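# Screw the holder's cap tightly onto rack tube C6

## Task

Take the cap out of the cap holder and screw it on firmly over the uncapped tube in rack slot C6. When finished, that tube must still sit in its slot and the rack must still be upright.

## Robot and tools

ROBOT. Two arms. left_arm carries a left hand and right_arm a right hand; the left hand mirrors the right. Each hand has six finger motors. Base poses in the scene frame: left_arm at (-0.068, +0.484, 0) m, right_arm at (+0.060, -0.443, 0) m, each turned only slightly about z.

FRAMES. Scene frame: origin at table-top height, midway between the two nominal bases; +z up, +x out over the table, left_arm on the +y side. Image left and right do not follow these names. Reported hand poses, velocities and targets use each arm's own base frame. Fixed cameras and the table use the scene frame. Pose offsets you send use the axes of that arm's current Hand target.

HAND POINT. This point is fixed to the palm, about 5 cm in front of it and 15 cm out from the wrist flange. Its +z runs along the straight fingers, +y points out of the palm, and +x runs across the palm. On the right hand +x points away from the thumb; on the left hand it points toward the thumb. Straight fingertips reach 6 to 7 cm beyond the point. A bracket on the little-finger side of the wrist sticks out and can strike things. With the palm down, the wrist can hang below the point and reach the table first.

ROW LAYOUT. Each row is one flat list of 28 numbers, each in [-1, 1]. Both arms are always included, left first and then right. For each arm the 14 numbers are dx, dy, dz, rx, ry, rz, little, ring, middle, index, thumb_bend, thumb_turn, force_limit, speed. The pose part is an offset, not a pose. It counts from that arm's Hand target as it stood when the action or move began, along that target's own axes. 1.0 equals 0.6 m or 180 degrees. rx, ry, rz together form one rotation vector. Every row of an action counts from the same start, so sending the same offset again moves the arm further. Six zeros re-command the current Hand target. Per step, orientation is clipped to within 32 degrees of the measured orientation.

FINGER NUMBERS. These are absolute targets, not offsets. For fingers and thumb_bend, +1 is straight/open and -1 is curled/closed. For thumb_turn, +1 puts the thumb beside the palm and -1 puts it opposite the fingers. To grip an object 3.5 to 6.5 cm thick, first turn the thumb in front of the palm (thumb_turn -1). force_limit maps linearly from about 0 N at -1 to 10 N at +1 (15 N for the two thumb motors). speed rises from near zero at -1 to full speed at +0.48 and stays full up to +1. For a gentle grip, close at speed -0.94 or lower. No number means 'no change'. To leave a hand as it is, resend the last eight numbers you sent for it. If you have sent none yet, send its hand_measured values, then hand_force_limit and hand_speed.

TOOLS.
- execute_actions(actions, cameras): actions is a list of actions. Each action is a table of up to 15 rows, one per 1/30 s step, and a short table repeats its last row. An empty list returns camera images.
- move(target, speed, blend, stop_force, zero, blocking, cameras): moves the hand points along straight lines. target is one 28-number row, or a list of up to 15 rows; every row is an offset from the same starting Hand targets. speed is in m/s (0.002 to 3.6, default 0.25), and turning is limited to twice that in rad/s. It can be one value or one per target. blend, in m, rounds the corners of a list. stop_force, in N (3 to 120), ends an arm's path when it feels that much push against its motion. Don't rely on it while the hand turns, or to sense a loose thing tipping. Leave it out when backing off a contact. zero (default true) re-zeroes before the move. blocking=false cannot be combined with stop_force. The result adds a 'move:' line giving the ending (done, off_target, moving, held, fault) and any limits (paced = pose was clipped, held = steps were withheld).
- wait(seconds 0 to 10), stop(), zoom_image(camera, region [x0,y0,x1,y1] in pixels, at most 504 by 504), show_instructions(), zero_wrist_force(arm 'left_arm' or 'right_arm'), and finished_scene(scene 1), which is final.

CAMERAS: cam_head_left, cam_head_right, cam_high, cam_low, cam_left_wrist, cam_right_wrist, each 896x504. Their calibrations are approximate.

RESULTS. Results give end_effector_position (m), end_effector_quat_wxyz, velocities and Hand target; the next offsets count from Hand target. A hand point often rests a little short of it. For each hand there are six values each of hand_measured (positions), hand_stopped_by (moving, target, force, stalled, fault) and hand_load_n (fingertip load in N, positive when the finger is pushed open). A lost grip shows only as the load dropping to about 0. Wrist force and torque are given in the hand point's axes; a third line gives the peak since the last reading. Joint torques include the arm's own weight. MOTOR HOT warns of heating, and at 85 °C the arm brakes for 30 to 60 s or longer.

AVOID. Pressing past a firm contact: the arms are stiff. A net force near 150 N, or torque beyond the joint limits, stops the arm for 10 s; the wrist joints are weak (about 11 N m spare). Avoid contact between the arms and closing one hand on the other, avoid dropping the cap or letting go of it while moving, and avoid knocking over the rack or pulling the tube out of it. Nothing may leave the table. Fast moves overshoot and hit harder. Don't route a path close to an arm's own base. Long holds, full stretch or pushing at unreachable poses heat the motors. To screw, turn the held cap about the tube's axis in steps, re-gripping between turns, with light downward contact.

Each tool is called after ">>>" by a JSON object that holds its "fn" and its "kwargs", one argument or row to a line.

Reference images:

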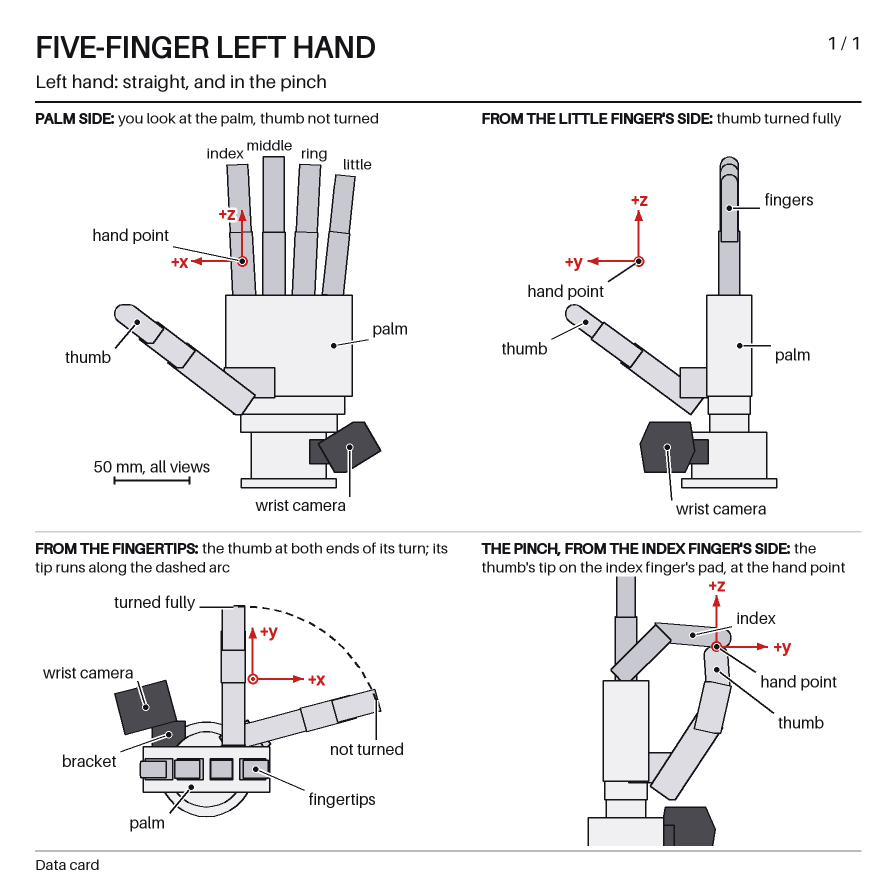

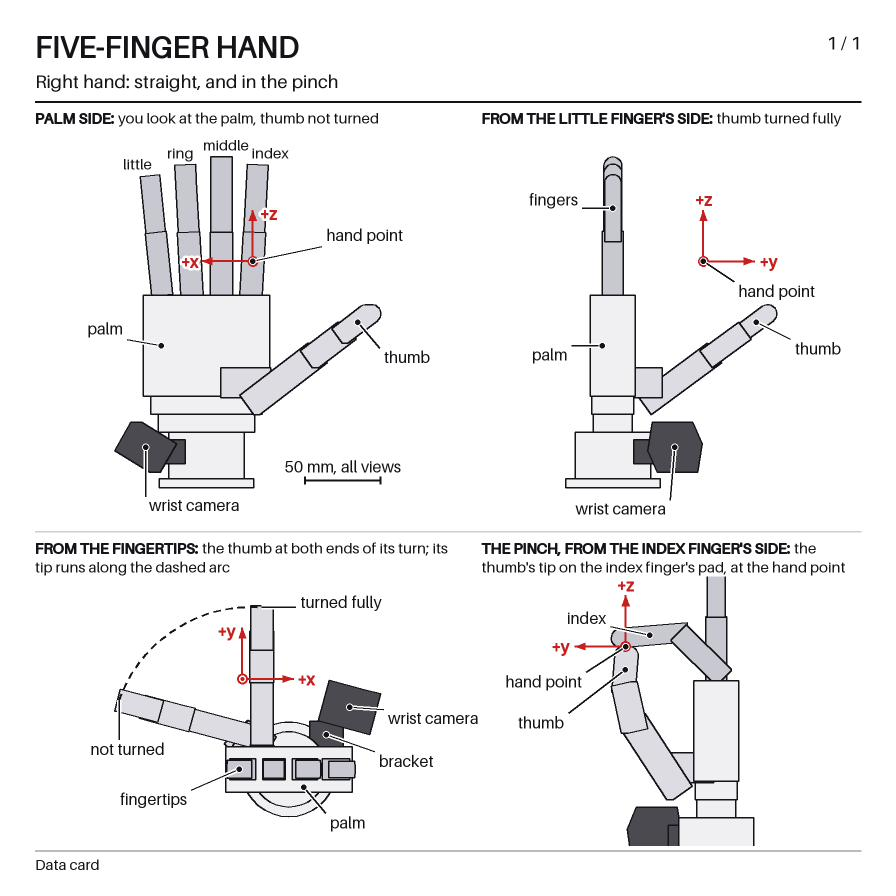

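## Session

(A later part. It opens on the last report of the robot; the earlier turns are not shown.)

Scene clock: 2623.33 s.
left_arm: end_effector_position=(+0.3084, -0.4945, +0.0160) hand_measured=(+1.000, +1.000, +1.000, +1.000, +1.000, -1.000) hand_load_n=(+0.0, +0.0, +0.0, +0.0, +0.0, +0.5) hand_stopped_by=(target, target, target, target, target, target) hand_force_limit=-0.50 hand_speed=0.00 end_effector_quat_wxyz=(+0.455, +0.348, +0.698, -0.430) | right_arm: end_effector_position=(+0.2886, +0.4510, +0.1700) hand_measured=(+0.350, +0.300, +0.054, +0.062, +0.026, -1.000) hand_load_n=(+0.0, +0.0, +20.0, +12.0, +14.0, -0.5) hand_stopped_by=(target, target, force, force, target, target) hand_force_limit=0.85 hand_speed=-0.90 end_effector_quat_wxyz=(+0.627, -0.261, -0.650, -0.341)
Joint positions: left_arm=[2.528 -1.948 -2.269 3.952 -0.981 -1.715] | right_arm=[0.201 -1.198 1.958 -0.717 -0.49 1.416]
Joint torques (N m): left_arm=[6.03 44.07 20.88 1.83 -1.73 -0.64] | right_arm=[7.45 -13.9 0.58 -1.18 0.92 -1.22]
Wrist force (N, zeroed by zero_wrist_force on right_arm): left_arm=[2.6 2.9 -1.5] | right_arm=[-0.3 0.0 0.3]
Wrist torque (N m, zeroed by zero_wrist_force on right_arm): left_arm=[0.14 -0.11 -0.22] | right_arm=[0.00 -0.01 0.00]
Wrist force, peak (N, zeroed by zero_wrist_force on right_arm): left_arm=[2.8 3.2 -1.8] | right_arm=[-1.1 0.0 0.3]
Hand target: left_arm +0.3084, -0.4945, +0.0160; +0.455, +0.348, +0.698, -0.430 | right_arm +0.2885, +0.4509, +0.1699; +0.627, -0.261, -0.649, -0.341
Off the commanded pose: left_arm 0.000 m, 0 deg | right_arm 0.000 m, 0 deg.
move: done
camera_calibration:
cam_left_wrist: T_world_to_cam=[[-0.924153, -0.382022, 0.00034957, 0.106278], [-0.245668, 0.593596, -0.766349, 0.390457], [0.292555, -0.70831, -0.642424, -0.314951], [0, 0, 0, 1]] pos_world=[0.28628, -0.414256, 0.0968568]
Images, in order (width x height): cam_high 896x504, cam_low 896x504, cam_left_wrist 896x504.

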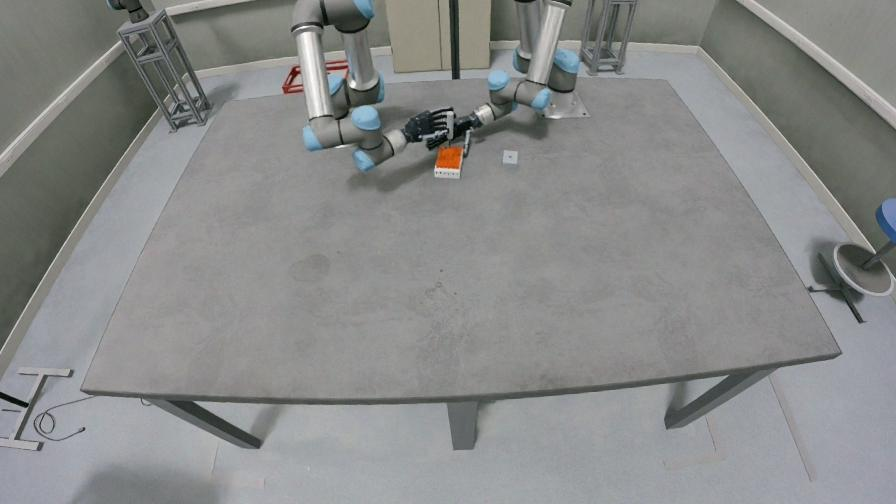

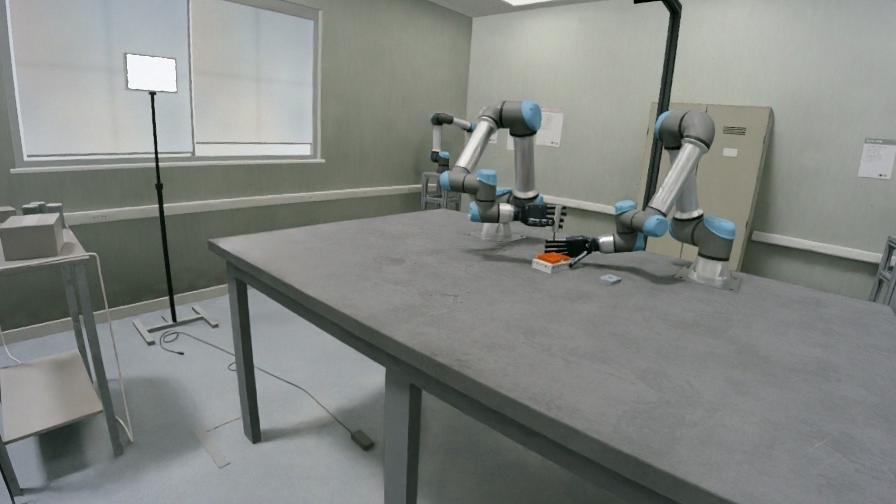

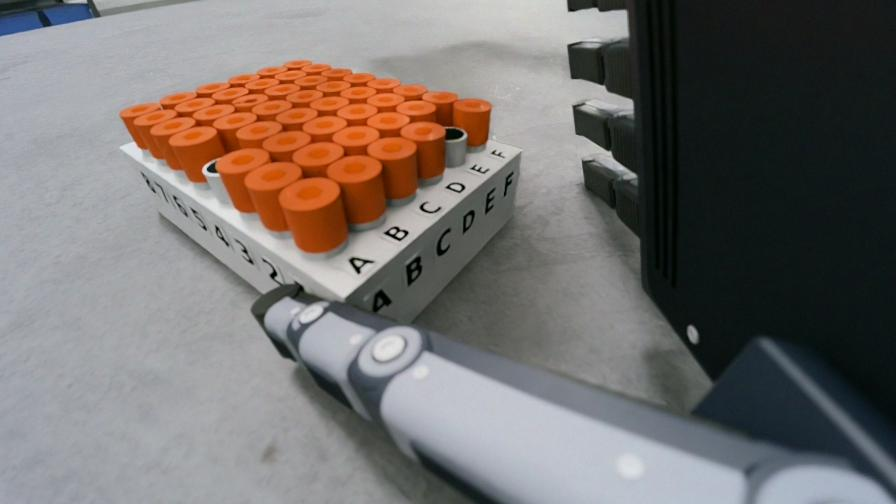

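>>> {"fn": "move", "kwargs": {
  "target": [
    [0.0006,0.0189,-0.0274,0,0,0,1,1,1,1,1,-1,-0.5,0,0,0,0,0,0,0,0.35,0.3,-0.2,-0.2,0.02,-1,0.85,-0.9],
    [-0.1302,-0.0208,-0.0577,0,0,0,1,1,1,1,1,-1,-0.5,0,0,0,0,0,0,0,0.35,0.3,-0.2,-0.2,0.02,-1,0.85,-0.9]
  ],
  "speed": 0.08,
  "blend": 0.008,
  "cameras": ["cam_left_wrist", "cam_head_left", "cam_right_wrist"]
}}

>>> {"fn": "zoom_image", "kwargs": {
  "camera": "cam_left_wrist",
  "region": [240, 200, 440, 340]
}}

Scene clock: 2633.77 s.
left_arm: end_effector_position=(+0.3128, -0.4752, +0.1002) hand_measured=(+1.000, +1.000, +1.000, +1.000, +1.000, -1.000) hand_load_n=(+0.0, +0.0, +0.0, +0.0, +0.0, +0.0) hand_stopped_by=(target, target, target, target, target, target) hand_force_limit=-0.50 hand_speed=0.00 end_effector_quat_wxyz=(+0.455, +0.348, +0.698, -0.430) | right_arm: end_effector_position=(+0.2885, +0.4509, +0.1699) hand_measured=(+0.350, +0.300, +0.054, +0.062, +0.026, -1.000) hand_load_n=(+0.0, +0.0, +20.0, +12.0, +14.0, -0.5) hand_stopped_by=(target, target, force, force, target, target) hand_force_limit=0.85 hand_speed=-0.90 end_effector_quat_wxyz=(+0.627, -0.261, -0.649, -0.341)
Joint positions: left_arm=[2.588 -1.716 -2.245 3.685 -0.923 -1.696] | right_arm=[0.201 -1.198 1.958 -0.717 -0.49 1.416]
Joint torques (N m): left_arm=[4.75 8.36 -2.84 -1.2 0.45 1.21] | right_arm=[-7.68 -13.42 -0.4 2.08 -1.72 -1.16]
Wrist force (N, zeroed by zero_wrist_force on right_arm): left_arm=[2.8 3.1 -1.4] | right_arm=[-0.2 0.0 0.3]
Wrist torque (N m, zeroed by zero_wrist_force on right_arm): left_arm=[0.22 -0.16 -0.21] | right_arm=[0.01 -0.02 0.01]
Wrist force, peak (N, zeroed by zero_wrist_force on right_arm): left_arm=[3.1 3.9 -1.3] | right_arm=[-0.4 -0.5 0.4]
Hand target: left_arm +0.3128, -0.4751, +0.1000; +0.455, +0.348, +0.698, -0.430 | right_arm +0.2885, +0.4509, +0.1699; +0.627, -0.261, -0.649, -0.341
Off the commanded pose: left_arm 0.000 m, 0 deg | right_arm 0.000 m, 0 deg.
move: done
camera_calibration:
cam_left_wrist: T_world_to_cam=[[-0.924135, -0.382067, 0.0000411948, 0.11772], [-0.245394, 0.593472, -0.766533, 0.444437], [0.292842, -0.70839, -0.642205, -0.248693], [0, 0, 0, 1]] pos_world=[0.290679, -0.394955, 0.180959]
cam_right_wrist: T_world_to_cam=[[0.699573, 0.620601, 0.354192, -0.530888], [0.576518, -0.197357, -0.792892, 0.0498909], [-0.422167, 0.758884, -0.495854, -0.0164766], [0, 0, 0, 1]] pos_world=[0.335676, 0.35182, 0.219425]
Images, in order (width x height): cam_head_left 896x504, cam_left_wrist 896x504, cam_right_wrist 896x504.

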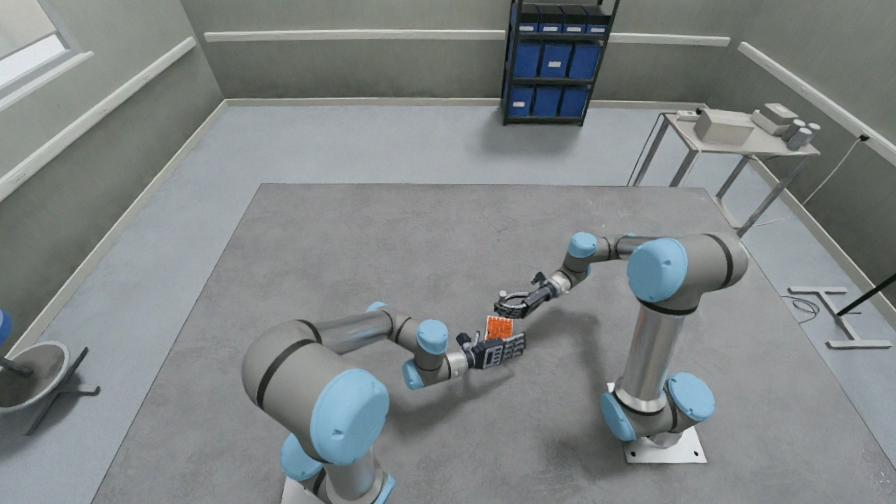

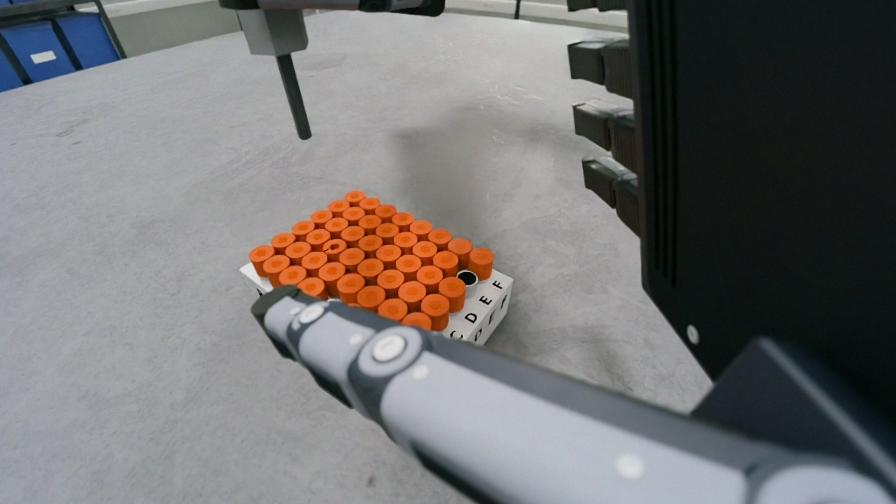

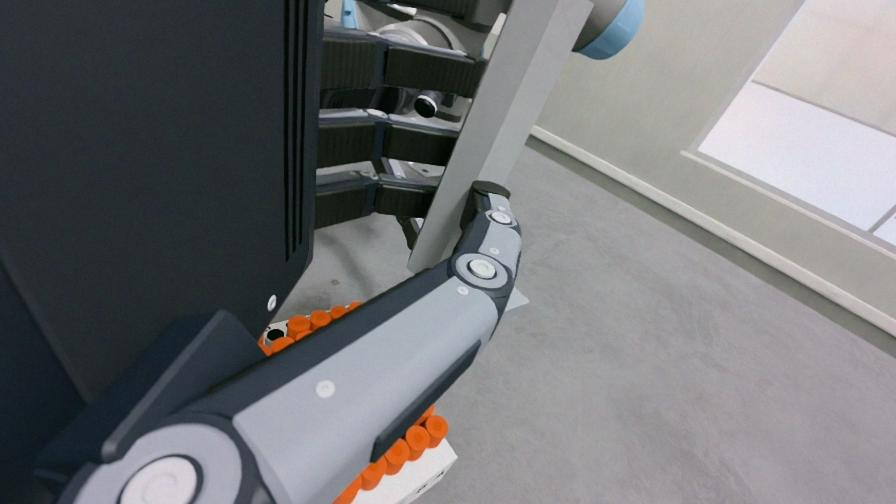

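Scaled by 2.520.

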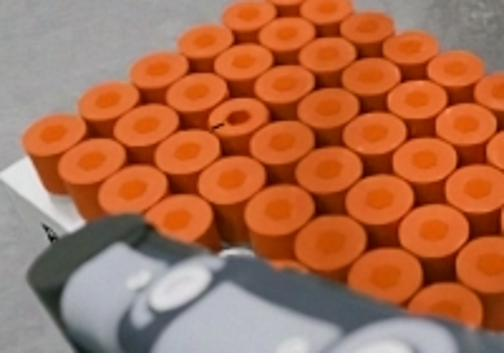

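>>> {"fn": "zoom_image", "kwargs": {
  "camera": "cam_left_wrist",
  "region": [295, 215, 385, 285]
}}

Scaled by 5.600.

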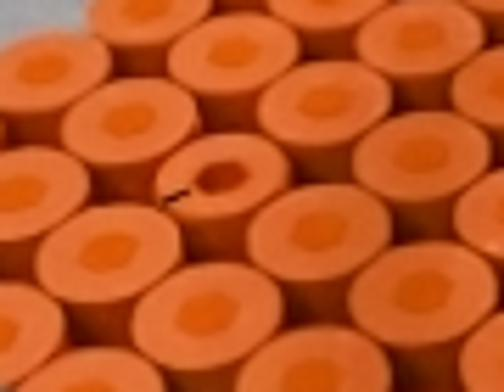

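>>> {"fn": "zoom_image", "kwargs": {
  "camera": "cam_left_wrist",
  "region": [180, 0, 460, 160]
}}

>>> {"fn": "zoom_image", "kwargs": {
  "camera": "cam_right_wrist",
  "region": [300, 0, 700, 320]
}}

>>> {"fn": "zoom_image", "kwargs": {
  "camera": "cam_head_left",
  "region": [400, 220, 620, 390]
}}

Scaled by 1.800.

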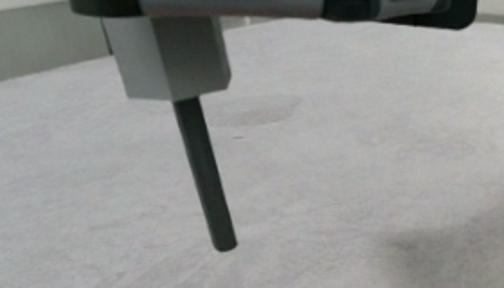

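Scaled by 1.260.

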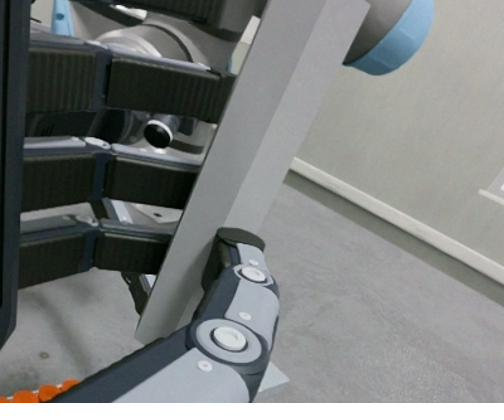

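Scaled by 2.291.

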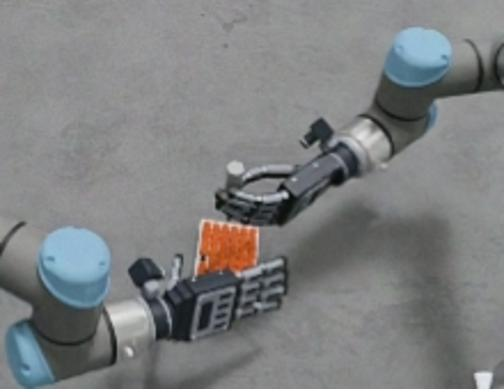

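>>> {"fn": "move", "kwargs": {
  "target": [0,0,0,0,0,0,1,1,1,1,1,-1,-0.5,0,0.0331,0.0038,-0.3,0,0,0,0.35,0.3,-0.2,-0.2,0.02,-1,0.85,-0.9],
  "speed": 0.15,
  "cameras": ["cam_left_wrist", "cam_head_left", "cam_right_wrist", "cam_high"]
}}

Scene clock: 2668.00 s.
left_arm: end_effector_position=(+0.3127, -0.4751, +0.1000) hand_measured=(+1.000, +1.000, +1.000, +1.000, +1.000, -1.000) hand_load_n=(+0.0, +0.0, +0.0, +0.0, +0.0, +0.0) hand_stopped_by=(target, target, target, target, target, target) hand_force_limit=-0.50 hand_speed=0.00 end_effector_quat_wxyz=(+0.455, +0.348, +0.698, -0.430) | right_arm: end_effector_position=(+0.4034, +0.3120, +0.1861) hand_measured=(+0.350, +0.300, +0.054, +0.062, +0.026, -1.000) hand_load_n=(+0.0, +0.0, +20.0, +12.0, +14.0, -0.5) hand_stopped_by=(target, target, force, force, target, target) hand_force_limit=0.85 hand_speed=-0.90 end_effector_quat_wxyz=(+0.628, -0.261, -0.649, -0.341)
Joint positions: left_arm=[2.588 -1.716 -2.246 3.685 -0.923 -1.696] | right_arm=[-0.108 -1.099 1.747 -0.62 -0.799 1.434]
Joint torques (N m): left_arm=[5.05 1.84 -2.26 0.66 1.83 0.74] | right_arm=[-4.85 -50.04 -11.57 -0.77 -0.18 -1.18]
Wrist force (N, zeroed by zero_wrist_force on right_arm): left_arm=[2.7 2.9 -1.3] | right_arm=[-0.1 -0.2 0.6]
Wrist torque (N m, zeroed by zero_wrist_force on right_arm): left_arm=[0.18 -0.14 -0.22] | right_arm=[-0.06 -0.03 0.00]
Wrist force, peak (N, zeroed by zero_wrist_force on right_arm): left_arm=[3.2 3.1 -1.4] | right_arm=[0.1 -0.8 3.9]
Hand target: left_arm +0.3128, -0.4751, +0.1000; +0.455, +0.348, +0.698, -0.430 | right_arm +0.4034, +0.3119, +0.1862; +0.627, -0.261, -0.649, -0.341
Off the commanded pose: left_arm 0.000 m, 0 deg | right_arm 0.000 m, 0 deg.
move: done
camera_calibration:
cam_left_wrist: T_world_to_cam=[[-0.924153, -0.382022, 0.000349722, 0.117634], [-0.24569, 0.593649, -0.766301, 0.444389], [0.292536, -0.708265, -0.642482, -0.248471], [0, 0, 0, 1]] pos_world=[0.290581, -0.394856, 0.180857]
cam_right_wrist: T_world_to_cam=[[0.699757, 0.620557, 0.353905, -0.530749], [0.576221, -0.197468, -0.79308, -0.0307363], [-0.422267, 0.758891, -0.495757, 0.145569], [0, 0, 0, 1]] pos_world=[0.450575, 0.21282, 0.235625]
Images, in order (width x height): cam_head_left 896x504, cam_high 896x504, cam_left_wrist 896x504, cam_right_wrist 896x504.

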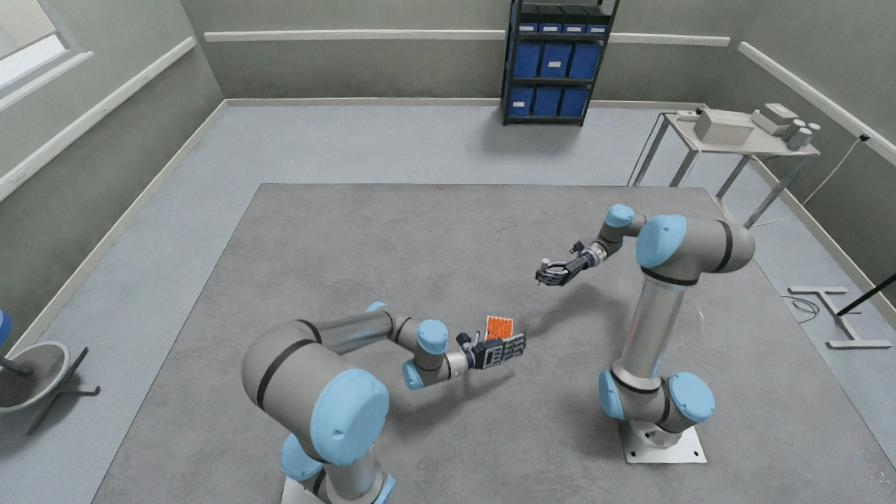

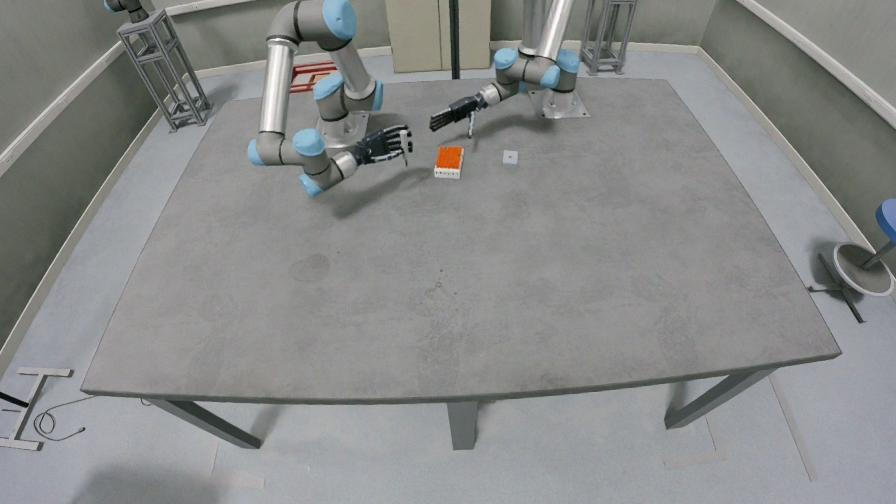

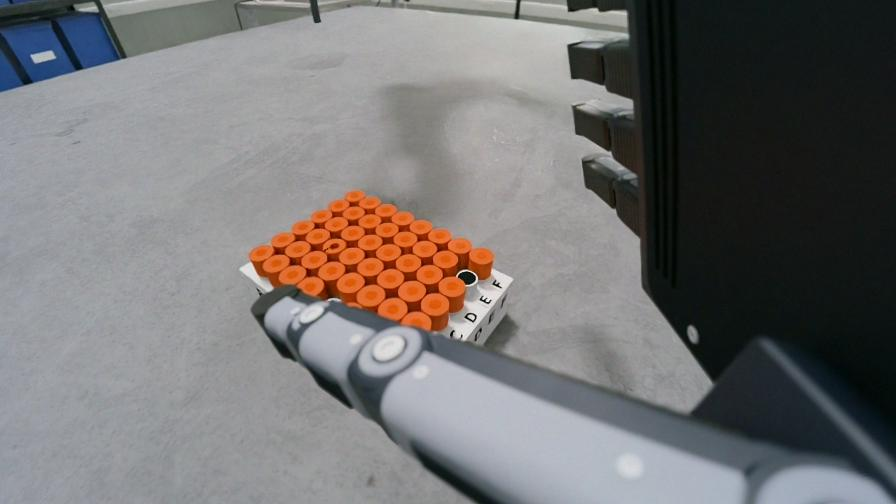

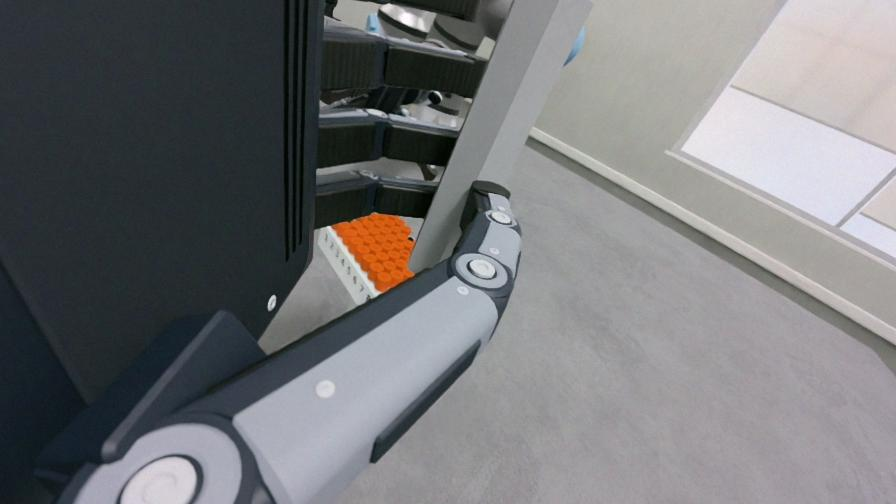

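>>> {"fn": "move", "kwargs": {
  "target": [0,0,0,0,0,0,1,1,1,1,1,-1,-0.5,0,0.0125,-0.0755,-0.181,0,-0.5,0,0.35,0.3,-0.2,-0.2,0.02,-1,0.85,-0.9],
  "speed": 0.25,
  "cameras": ["cam_head_left", "cam_right_wrist", "cam_low", "cam_left_wrist"]
}}

>>> {"fn": "zoom_image", "kwargs": {
  "camera": "cam_head_left",
  "region": [440, 180, 680, 350]
}}

>>> {"fn": "zoom_image", "kwargs": {
  "camera": "cam_low",
  "region": [440, 160, 640, 300]
}}

Scene clock: 2675.57 s.
left_arm: end_effector_position=(+0.3128, -0.4751, +0.1000) hand_measured=(+1.000, +1.000, +1.000, +1.000, +1.000, -1.000) hand_load_n=(+0.0, +0.0, +0.0, +0.0, +0.0, +0.5) hand_stopped_by=(target, target, target, target, target, target) hand_force_limit=-0.50 hand_speed=0.00 end_effector_quat_wxyz=(+0.455, +0.348, +0.698, -0.430) | right_arm: end_effector_position=(+0.4372, +0.1991, +0.1862) hand_measured=(+0.350, +0.300, +0.054, +0.062, +0.026, -1.000) hand_load_n=(+0.0, +0.0, +20.5, +12.0, +14.0, -1.0) hand_stopped_by=(target, target, force, force, target, target) hand_force_limit=0.85 hand_speed=-0.90 end_effector_quat_wxyz=(+0.015, +0.426, +0.903, +0.057)
Joint positions: left_arm=[2.588 -1.716 -2.246 3.685 -0.923 -1.696] | right_arm=[0.081 -1.795 2.207 -2.066 -1.487 2.536]
Joint torques (N m): left_arm=[3.88 2.13 -2.4 1.71 1.54 -0.92] | right_arm=[-0.75 -0.3 -31.24 -4.43 -1.78 0.54]
Wrist force (N, zeroed by zero_wrist_force on right_arm): left_arm=[3.0 3.1 -1.3] | right_arm=[1.6 0.0 1.5]
Wrist torque (N m, zeroed by zero_wrist_force on right_arm): left_arm=[0.21 -0.18 -0.21] | right_arm=[0.12 -0.26 -0.12]
Wrist force, peak (N, zeroed by zero_wrist_force on right_arm): left_arm=[3.0 3.2 -1.6] | right_arm=[-0.5 0.5 2.7]
Hand target: left_arm +0.3128, -0.4751, +0.1000; +0.455, +0.348, +0.698, -0.430 | right_arm +0.4373, +0.1990, +0.1862; +0.016, +0.426, +0.903, +0.057
Off the commanded pose: left_arm 0.000 m, 0 deg | right_arm 0.000 m, 0 deg.
move: done
camera_calibration:
cam_left_wrist: T_world_to_cam=[[-0.924153, -0.382022, 0.00034957, 0.117634], [-0.245668, 0.593596, -0.766349, 0.444371], [0.292555, -0.70831, -0.642424, -0.248504], [0, 0, 0, 1]] pos_world=[0.29058, -0.394856, 0.180857]
cam_right_wrist: T_world_to_cam=[[0.591876, 0.802204, 0.0784299, -0.422067], [0.650532, -0.532879, 0.541155, -0.286549], [0.47591, -0.269276, -0.837258, 0.121071], [0, 0, 0, 1]] pos_world=[0.378602, 0.218489, 0.289537]
Images, in order (width x height): cam_head_left 896x504, cam_low 896x504, cam_left_wrist 896x504, cam_right_wrist 896x504.

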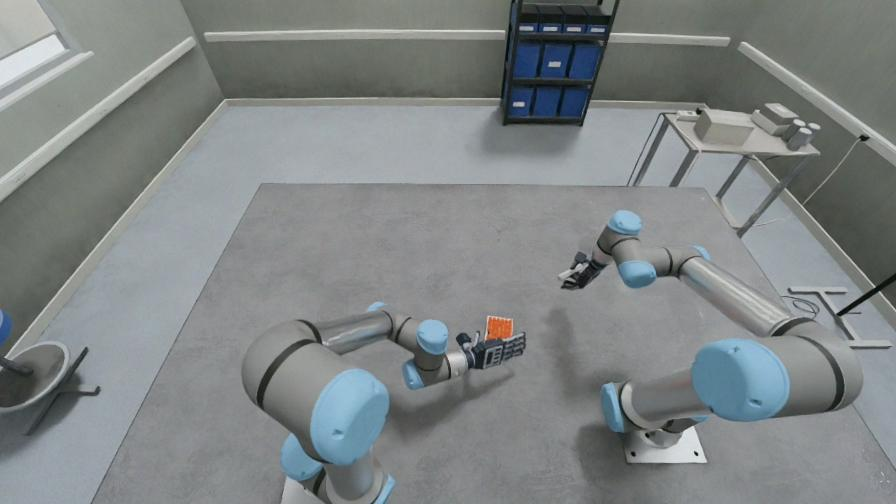

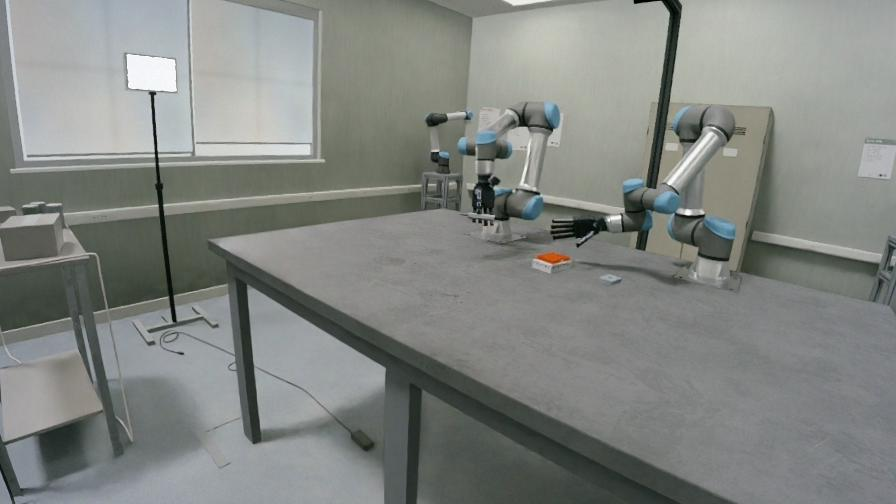

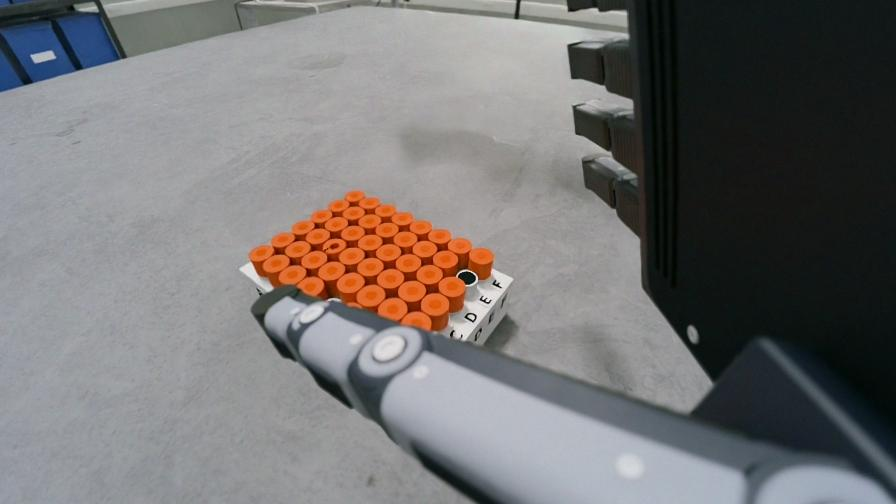

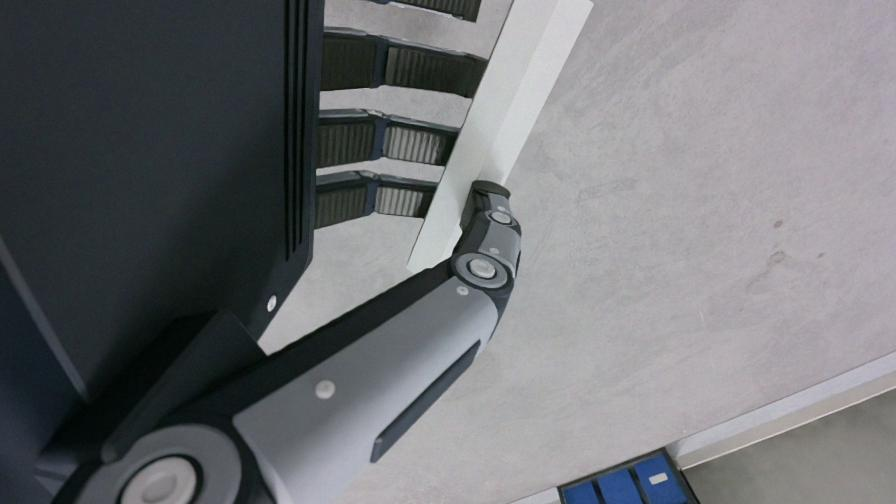

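Scaled by 2.100.

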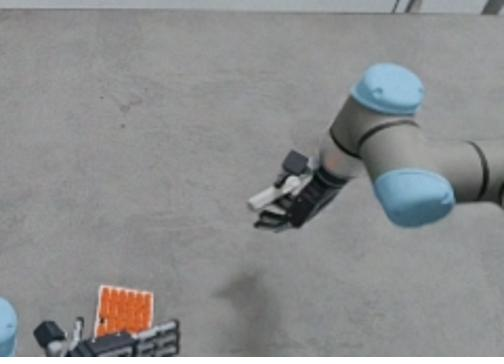

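Scaled by 2.520.

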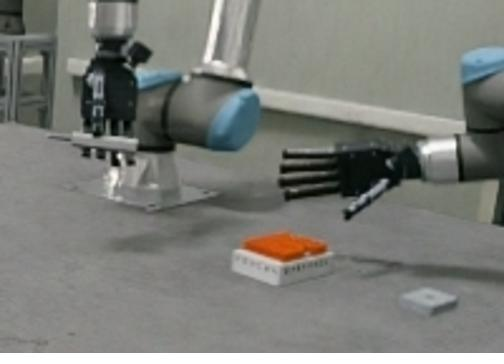

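>>> {"fn": "zoom_image", "kwargs": {
  "camera": "cam_right_wrist",
  "region": [380, 0, 620, 300]
}}

Scaled by 1.680.

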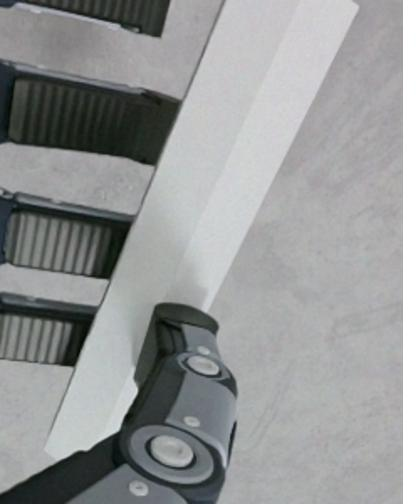

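>>> {"fn": "zoom_image", "kwargs": {
  "camera": "cam_low",
  "region": [450, 190, 520, 240]
}}

>>> {"fn": "zoom_image", "kwargs": {
  "camera": "cam_head_left",
  "region": [540, 230, 620, 300]
}}

Scaled by 7.200.

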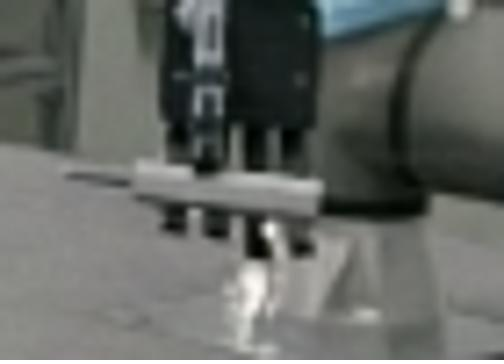

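Scaled by 6.300.

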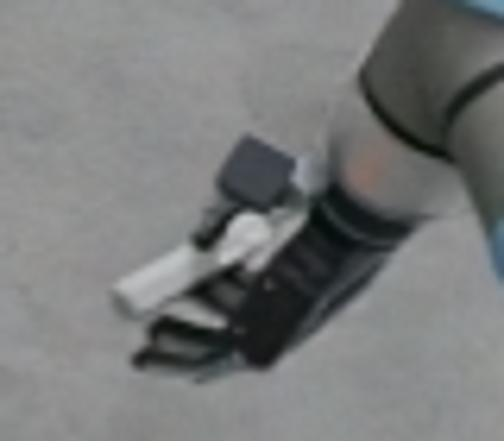

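>>> {"fn": "move", "kwargs": {
  "target": [0,0,0,0,0,0,1,1,1,1,1,-1,-0.5,0,-0.0026,-0.0155,0.1325,0.354,0.0269,-0.0125,0.35,0.3,-0.2,-0.2,0.02,-1,0.85,-0.9],
  "speed": 0.25,
  "cameras": ["cam_head_left", "cam_right_wrist", "cam_low", "cam_high"]
}}

>>> {"fn": "zoom_image", "kwargs": {
  "camera": "cam_low",
  "region": [430, 150, 570, 250]
}}

>>> {"fn": "zoom_image", "kwargs": {
  "camera": "cam_head_left",
  "region": [520, 210, 660, 310]
}}

Scene clock: 2706.90 s.
left_arm: end_effector_position=(+0.3128, -0.4751, +0.1000) hand_measured=(+1.000, +1.000, +1.000, +1.000, +1.000, -1.000) hand_load_n=(+0.0, +0.0, +0.0, +0.0, +0.0, +0.5) hand_stopped_by=(target, target, target, target, target, target) hand_force_limit=-0.50 hand_speed=0.00 end_effector_quat_wxyz=(+0.455, +0.348, +0.698, -0.430) | right_arm: end_effector_position=(+0.4372, +0.1991, +0.1061) hand_measured=(+0.350, +0.300, +0.054, +0.062, +0.026, -1.000) hand_load_n=(+0.0, +0.0, +20.0, +11.5, +15.0, -1.0) hand_stopped_by=(target, target, force, force, target, target) hand_force_limit=0.85 hand_speed=-0.90 end_effector_quat_wxyz=(-0.246, +0.350, +0.805, -0.411)
Joint positions: left_arm=[2.588 -1.716 -2.246 3.685 -0.923 -1.696] | right_arm=[0.308 -1.029 1.419 -0.984 -1.833 2.839]
Joint torques (N m): left_arm=[4.76 2.06 -1.32 1.6 1.66 -1.03] | right_arm=[-9.23 -40.71 -19.72 1.37 1.75 -0.03]
Wrist force (N, zeroed by zero_wrist_force on right_arm): left_arm=[2.9 3.1 -1.4] | right_arm=[1.2 0.8 1.2]
Wrist torque (N m, zeroed by zero_wrist_force on right_arm): left_arm=[0.21 -0.16 -0.22] | right_arm=[0.05 -0.17 -0.06]
Wrist force, peak (N, zeroed by zero_wrist_force on right_arm): left_arm=[3.0 3.3 -1.7] | right_arm=[1.4 1.9 1.7]
Hand target: left_arm +0.3128, -0.4751, +0.1000; +0.455, +0.348, +0.698, -0.430 | right_arm +0.4372, +0.1990, +0.1061; -0.247, +0.350, +0.805, -0.411
Off the commanded pose: left_arm 0.000 m, 0 deg | right_arm 0.000 m, 0 deg.
move: done
camera_calibration:
cam_right_wrist: T_world_to_cam=[[0.169176, 0.570141, -0.803939, -0.0912361], [0.96345, -0.267572, 0.0129844, -0.376896], [-0.207709, -0.776752, -0.594569, 0.428211], [0, 0, 0, 1]] pos_world=[0.467499, 0.283784, 0.186147]
Images, in order (width x height): cam_head_left 896x504, cam_high 896x504, cam_low 896x504, cam_right_wrist 896x504.

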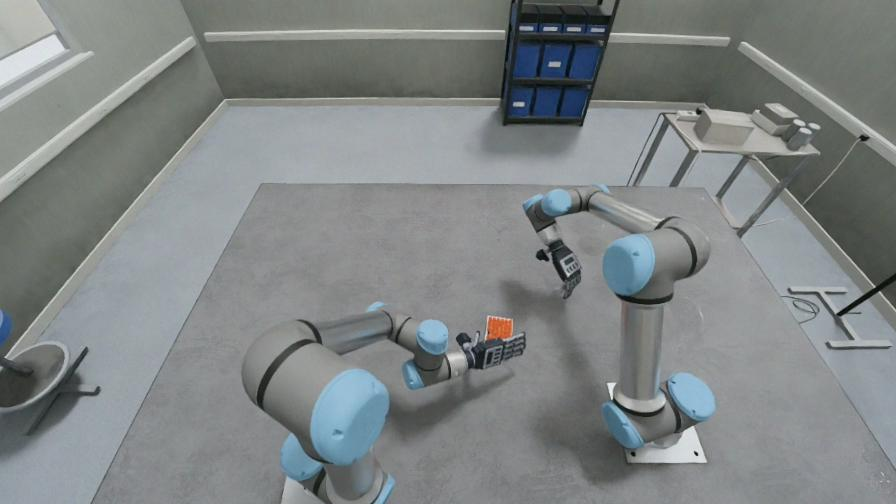

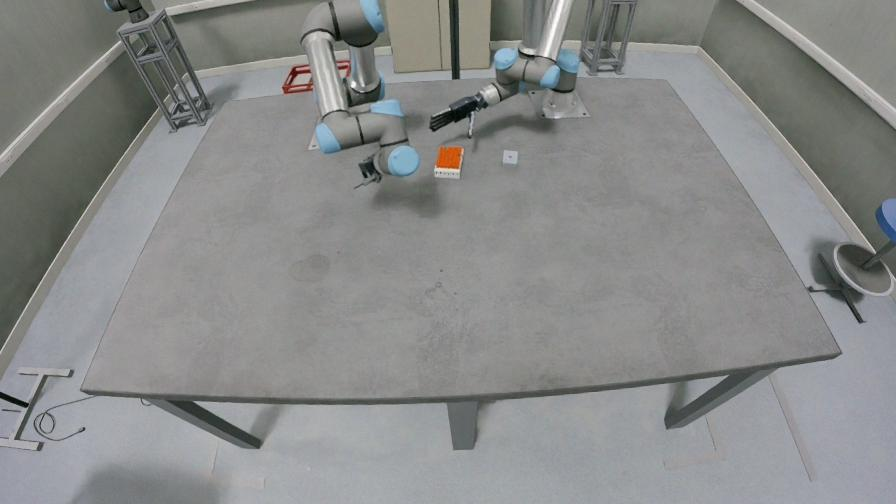

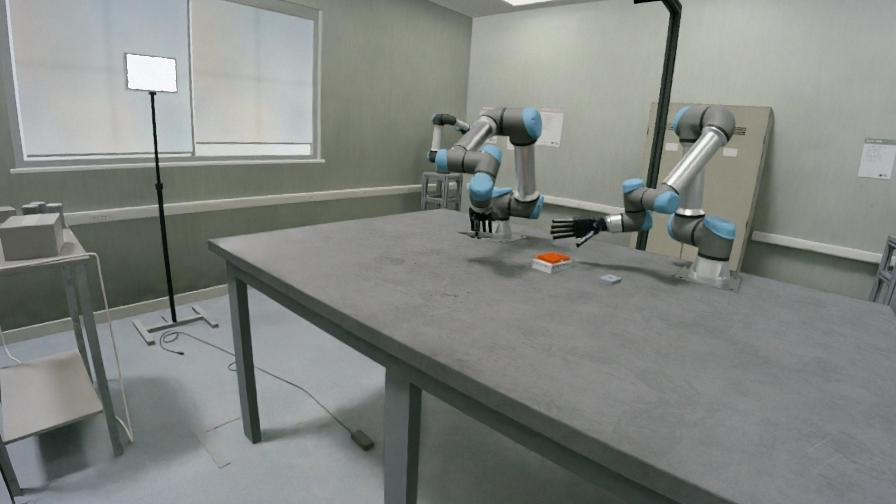

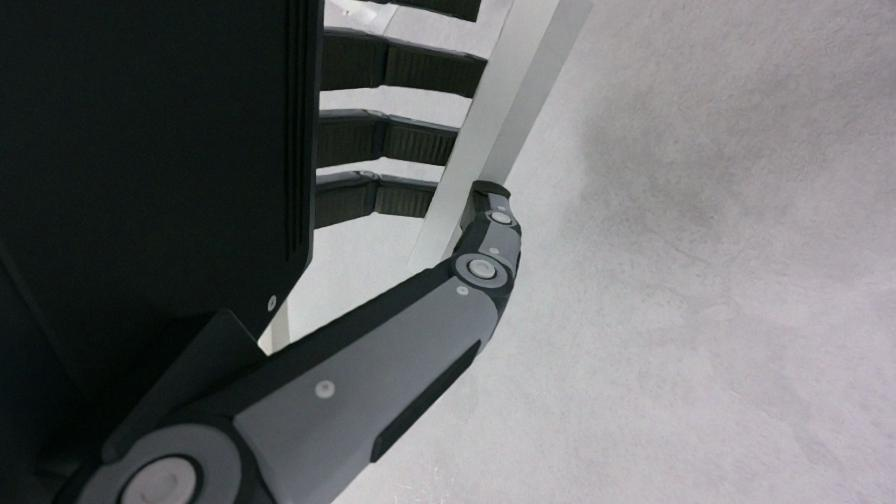

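Scaled by 3.600.

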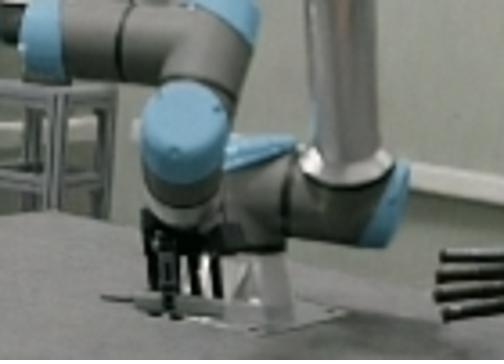

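Scaled by 3.600.

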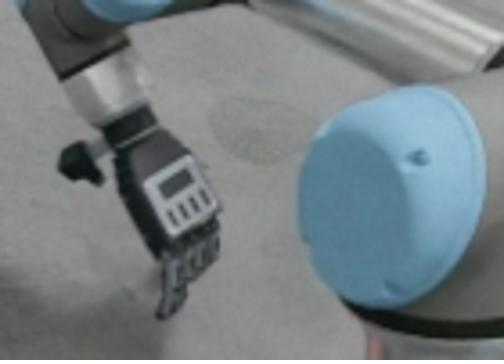

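>>> {"fn": "move", "kwargs": {
  "target": [0,0,0,0,0,0,1,1,1,1,1,-1,-0.5,0,-0.0103,0.0779,0.0505,0,0,0,0.35,0.3,-0.2,-0.2,0.02,-1,0.85,-0.9],
  "speed": 0.08,
  "cameras": ["cam_right_wrist", "cam_low"]
}}

>>> {"fn": "zoom_image", "kwargs": {
  "camera": "cam_low",
  "region": [440, 190, 540, 260]
}}

Scene clock: 2710.27 s.
left_arm: end_effector_position=(+0.3128, -0.4751, +0.1000) hand_measured=(+1.000, +1.000, +1.000, +1.000, +1.000, -1.000) hand_load_n=(+0.5, +0.0, +0.0, +0.0, +0.0, +0.0) hand_stopped_by=(target, target, target, target, target, target) hand_force_limit=-0.50 hand_speed=0.00 end_effector_quat_wxyz=(+0.455, +0.348, +0.698, -0.430) | right_arm: end_effector_position=(+0.4372, +0.1989, +0.0500) hand_measured=(+0.350, +0.300, +0.054, +0.062, +0.026, -1.000) hand_load_n=(+0.0, +0.0, +20.0, +11.5, +14.5, -1.0) hand_stopped_by=(target, target, force, force, target, target) hand_force_limit=0.85 hand_speed=-0.90 end_effector_quat_wxyz=(-0.247, +0.350, +0.805, -0.411)
Joint positions: left_arm=[2.588 -1.716 -2.246 3.685 -0.923 -1.696] | right_arm=[0.307 -0.971 1.483 -1.105 -1.833 2.839]
Joint torques (N m): left_arm=[3.76 3.29 -2.59 1.6 1.66 -0.78] | right_arm=[-8.71 -59.7 -27.46 -0.25 -2.13 -1.4]
Wrist force (N, zeroed by zero_wrist_force on right_arm): left_arm=[2.8 3.0 -1.5] | right_arm=[1.3 1.1 1.4]
Wrist torque (N m, zeroed by zero_wrist_force on right_arm): left_arm=[0.20 -0.14 -0.22] | right_arm=[0.07 -0.19 -0.05]
Wrist force, peak (N, zeroed by zero_wrist_force on right_arm): left_arm=[3.0 3.2 -1.5] | right_arm=[1.1 2.0 2.0]
Hand target: left_arm +0.3128, -0.4751, +0.1000; +0.455, +0.348, +0.698, -0.430 | right_arm +0.4373, +0.1989, +0.0501; -0.247, +0.350, +0.805, -0.411
Off the commanded pose: left_arm 0.000 m, 0 deg | right_arm 0.000 m, 0 deg.
move: done
camera_calibration:
cam_right_wrist: T_world_to_cam=[[0.168767, 0.569932, -0.804173, -0.135928], [0.963414, -0.26773, 0.0124412, -0.375995], [-0.20821, -0.776851, -0.594265, 0.394903], [0, 0, 0, 1]] pos_world=[0.467402, 0.283585, 0.130045]
Images, in order (width x height): cam_low 896x504, cam_right_wrist 896x504.

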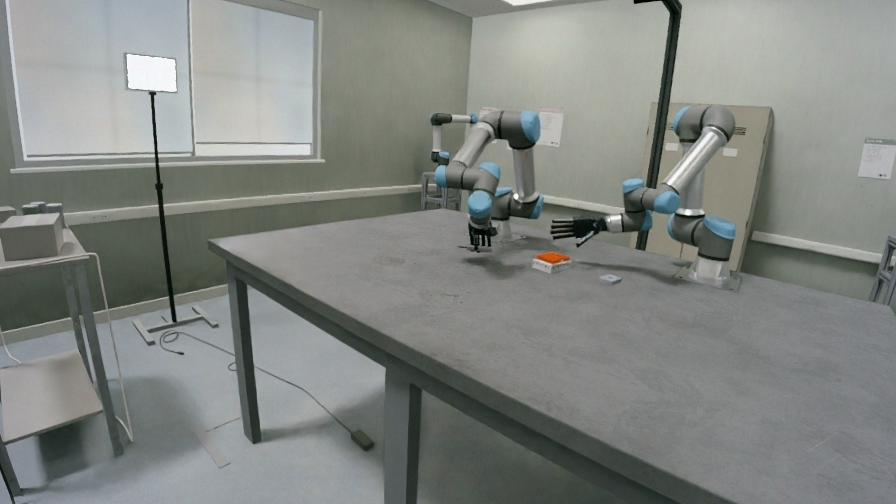

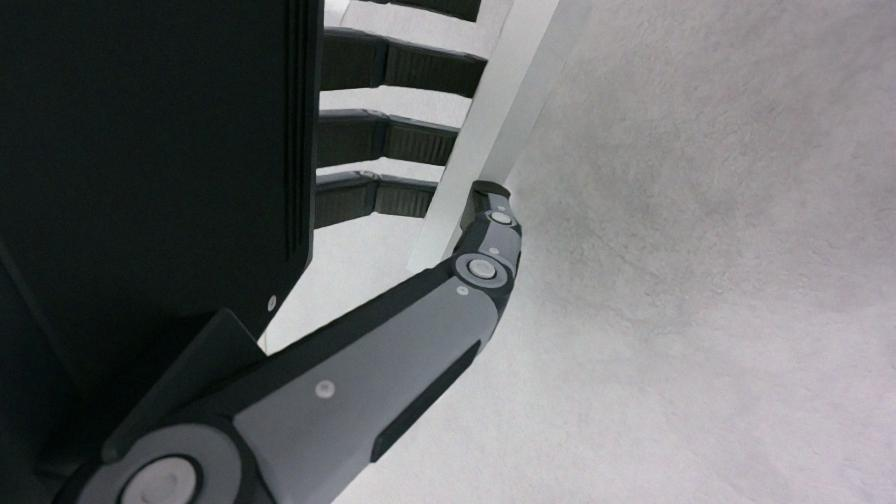

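Scaled by 5.040.

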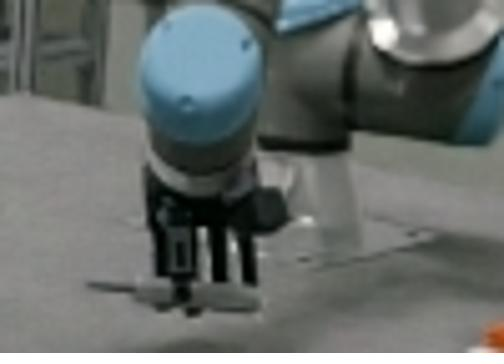

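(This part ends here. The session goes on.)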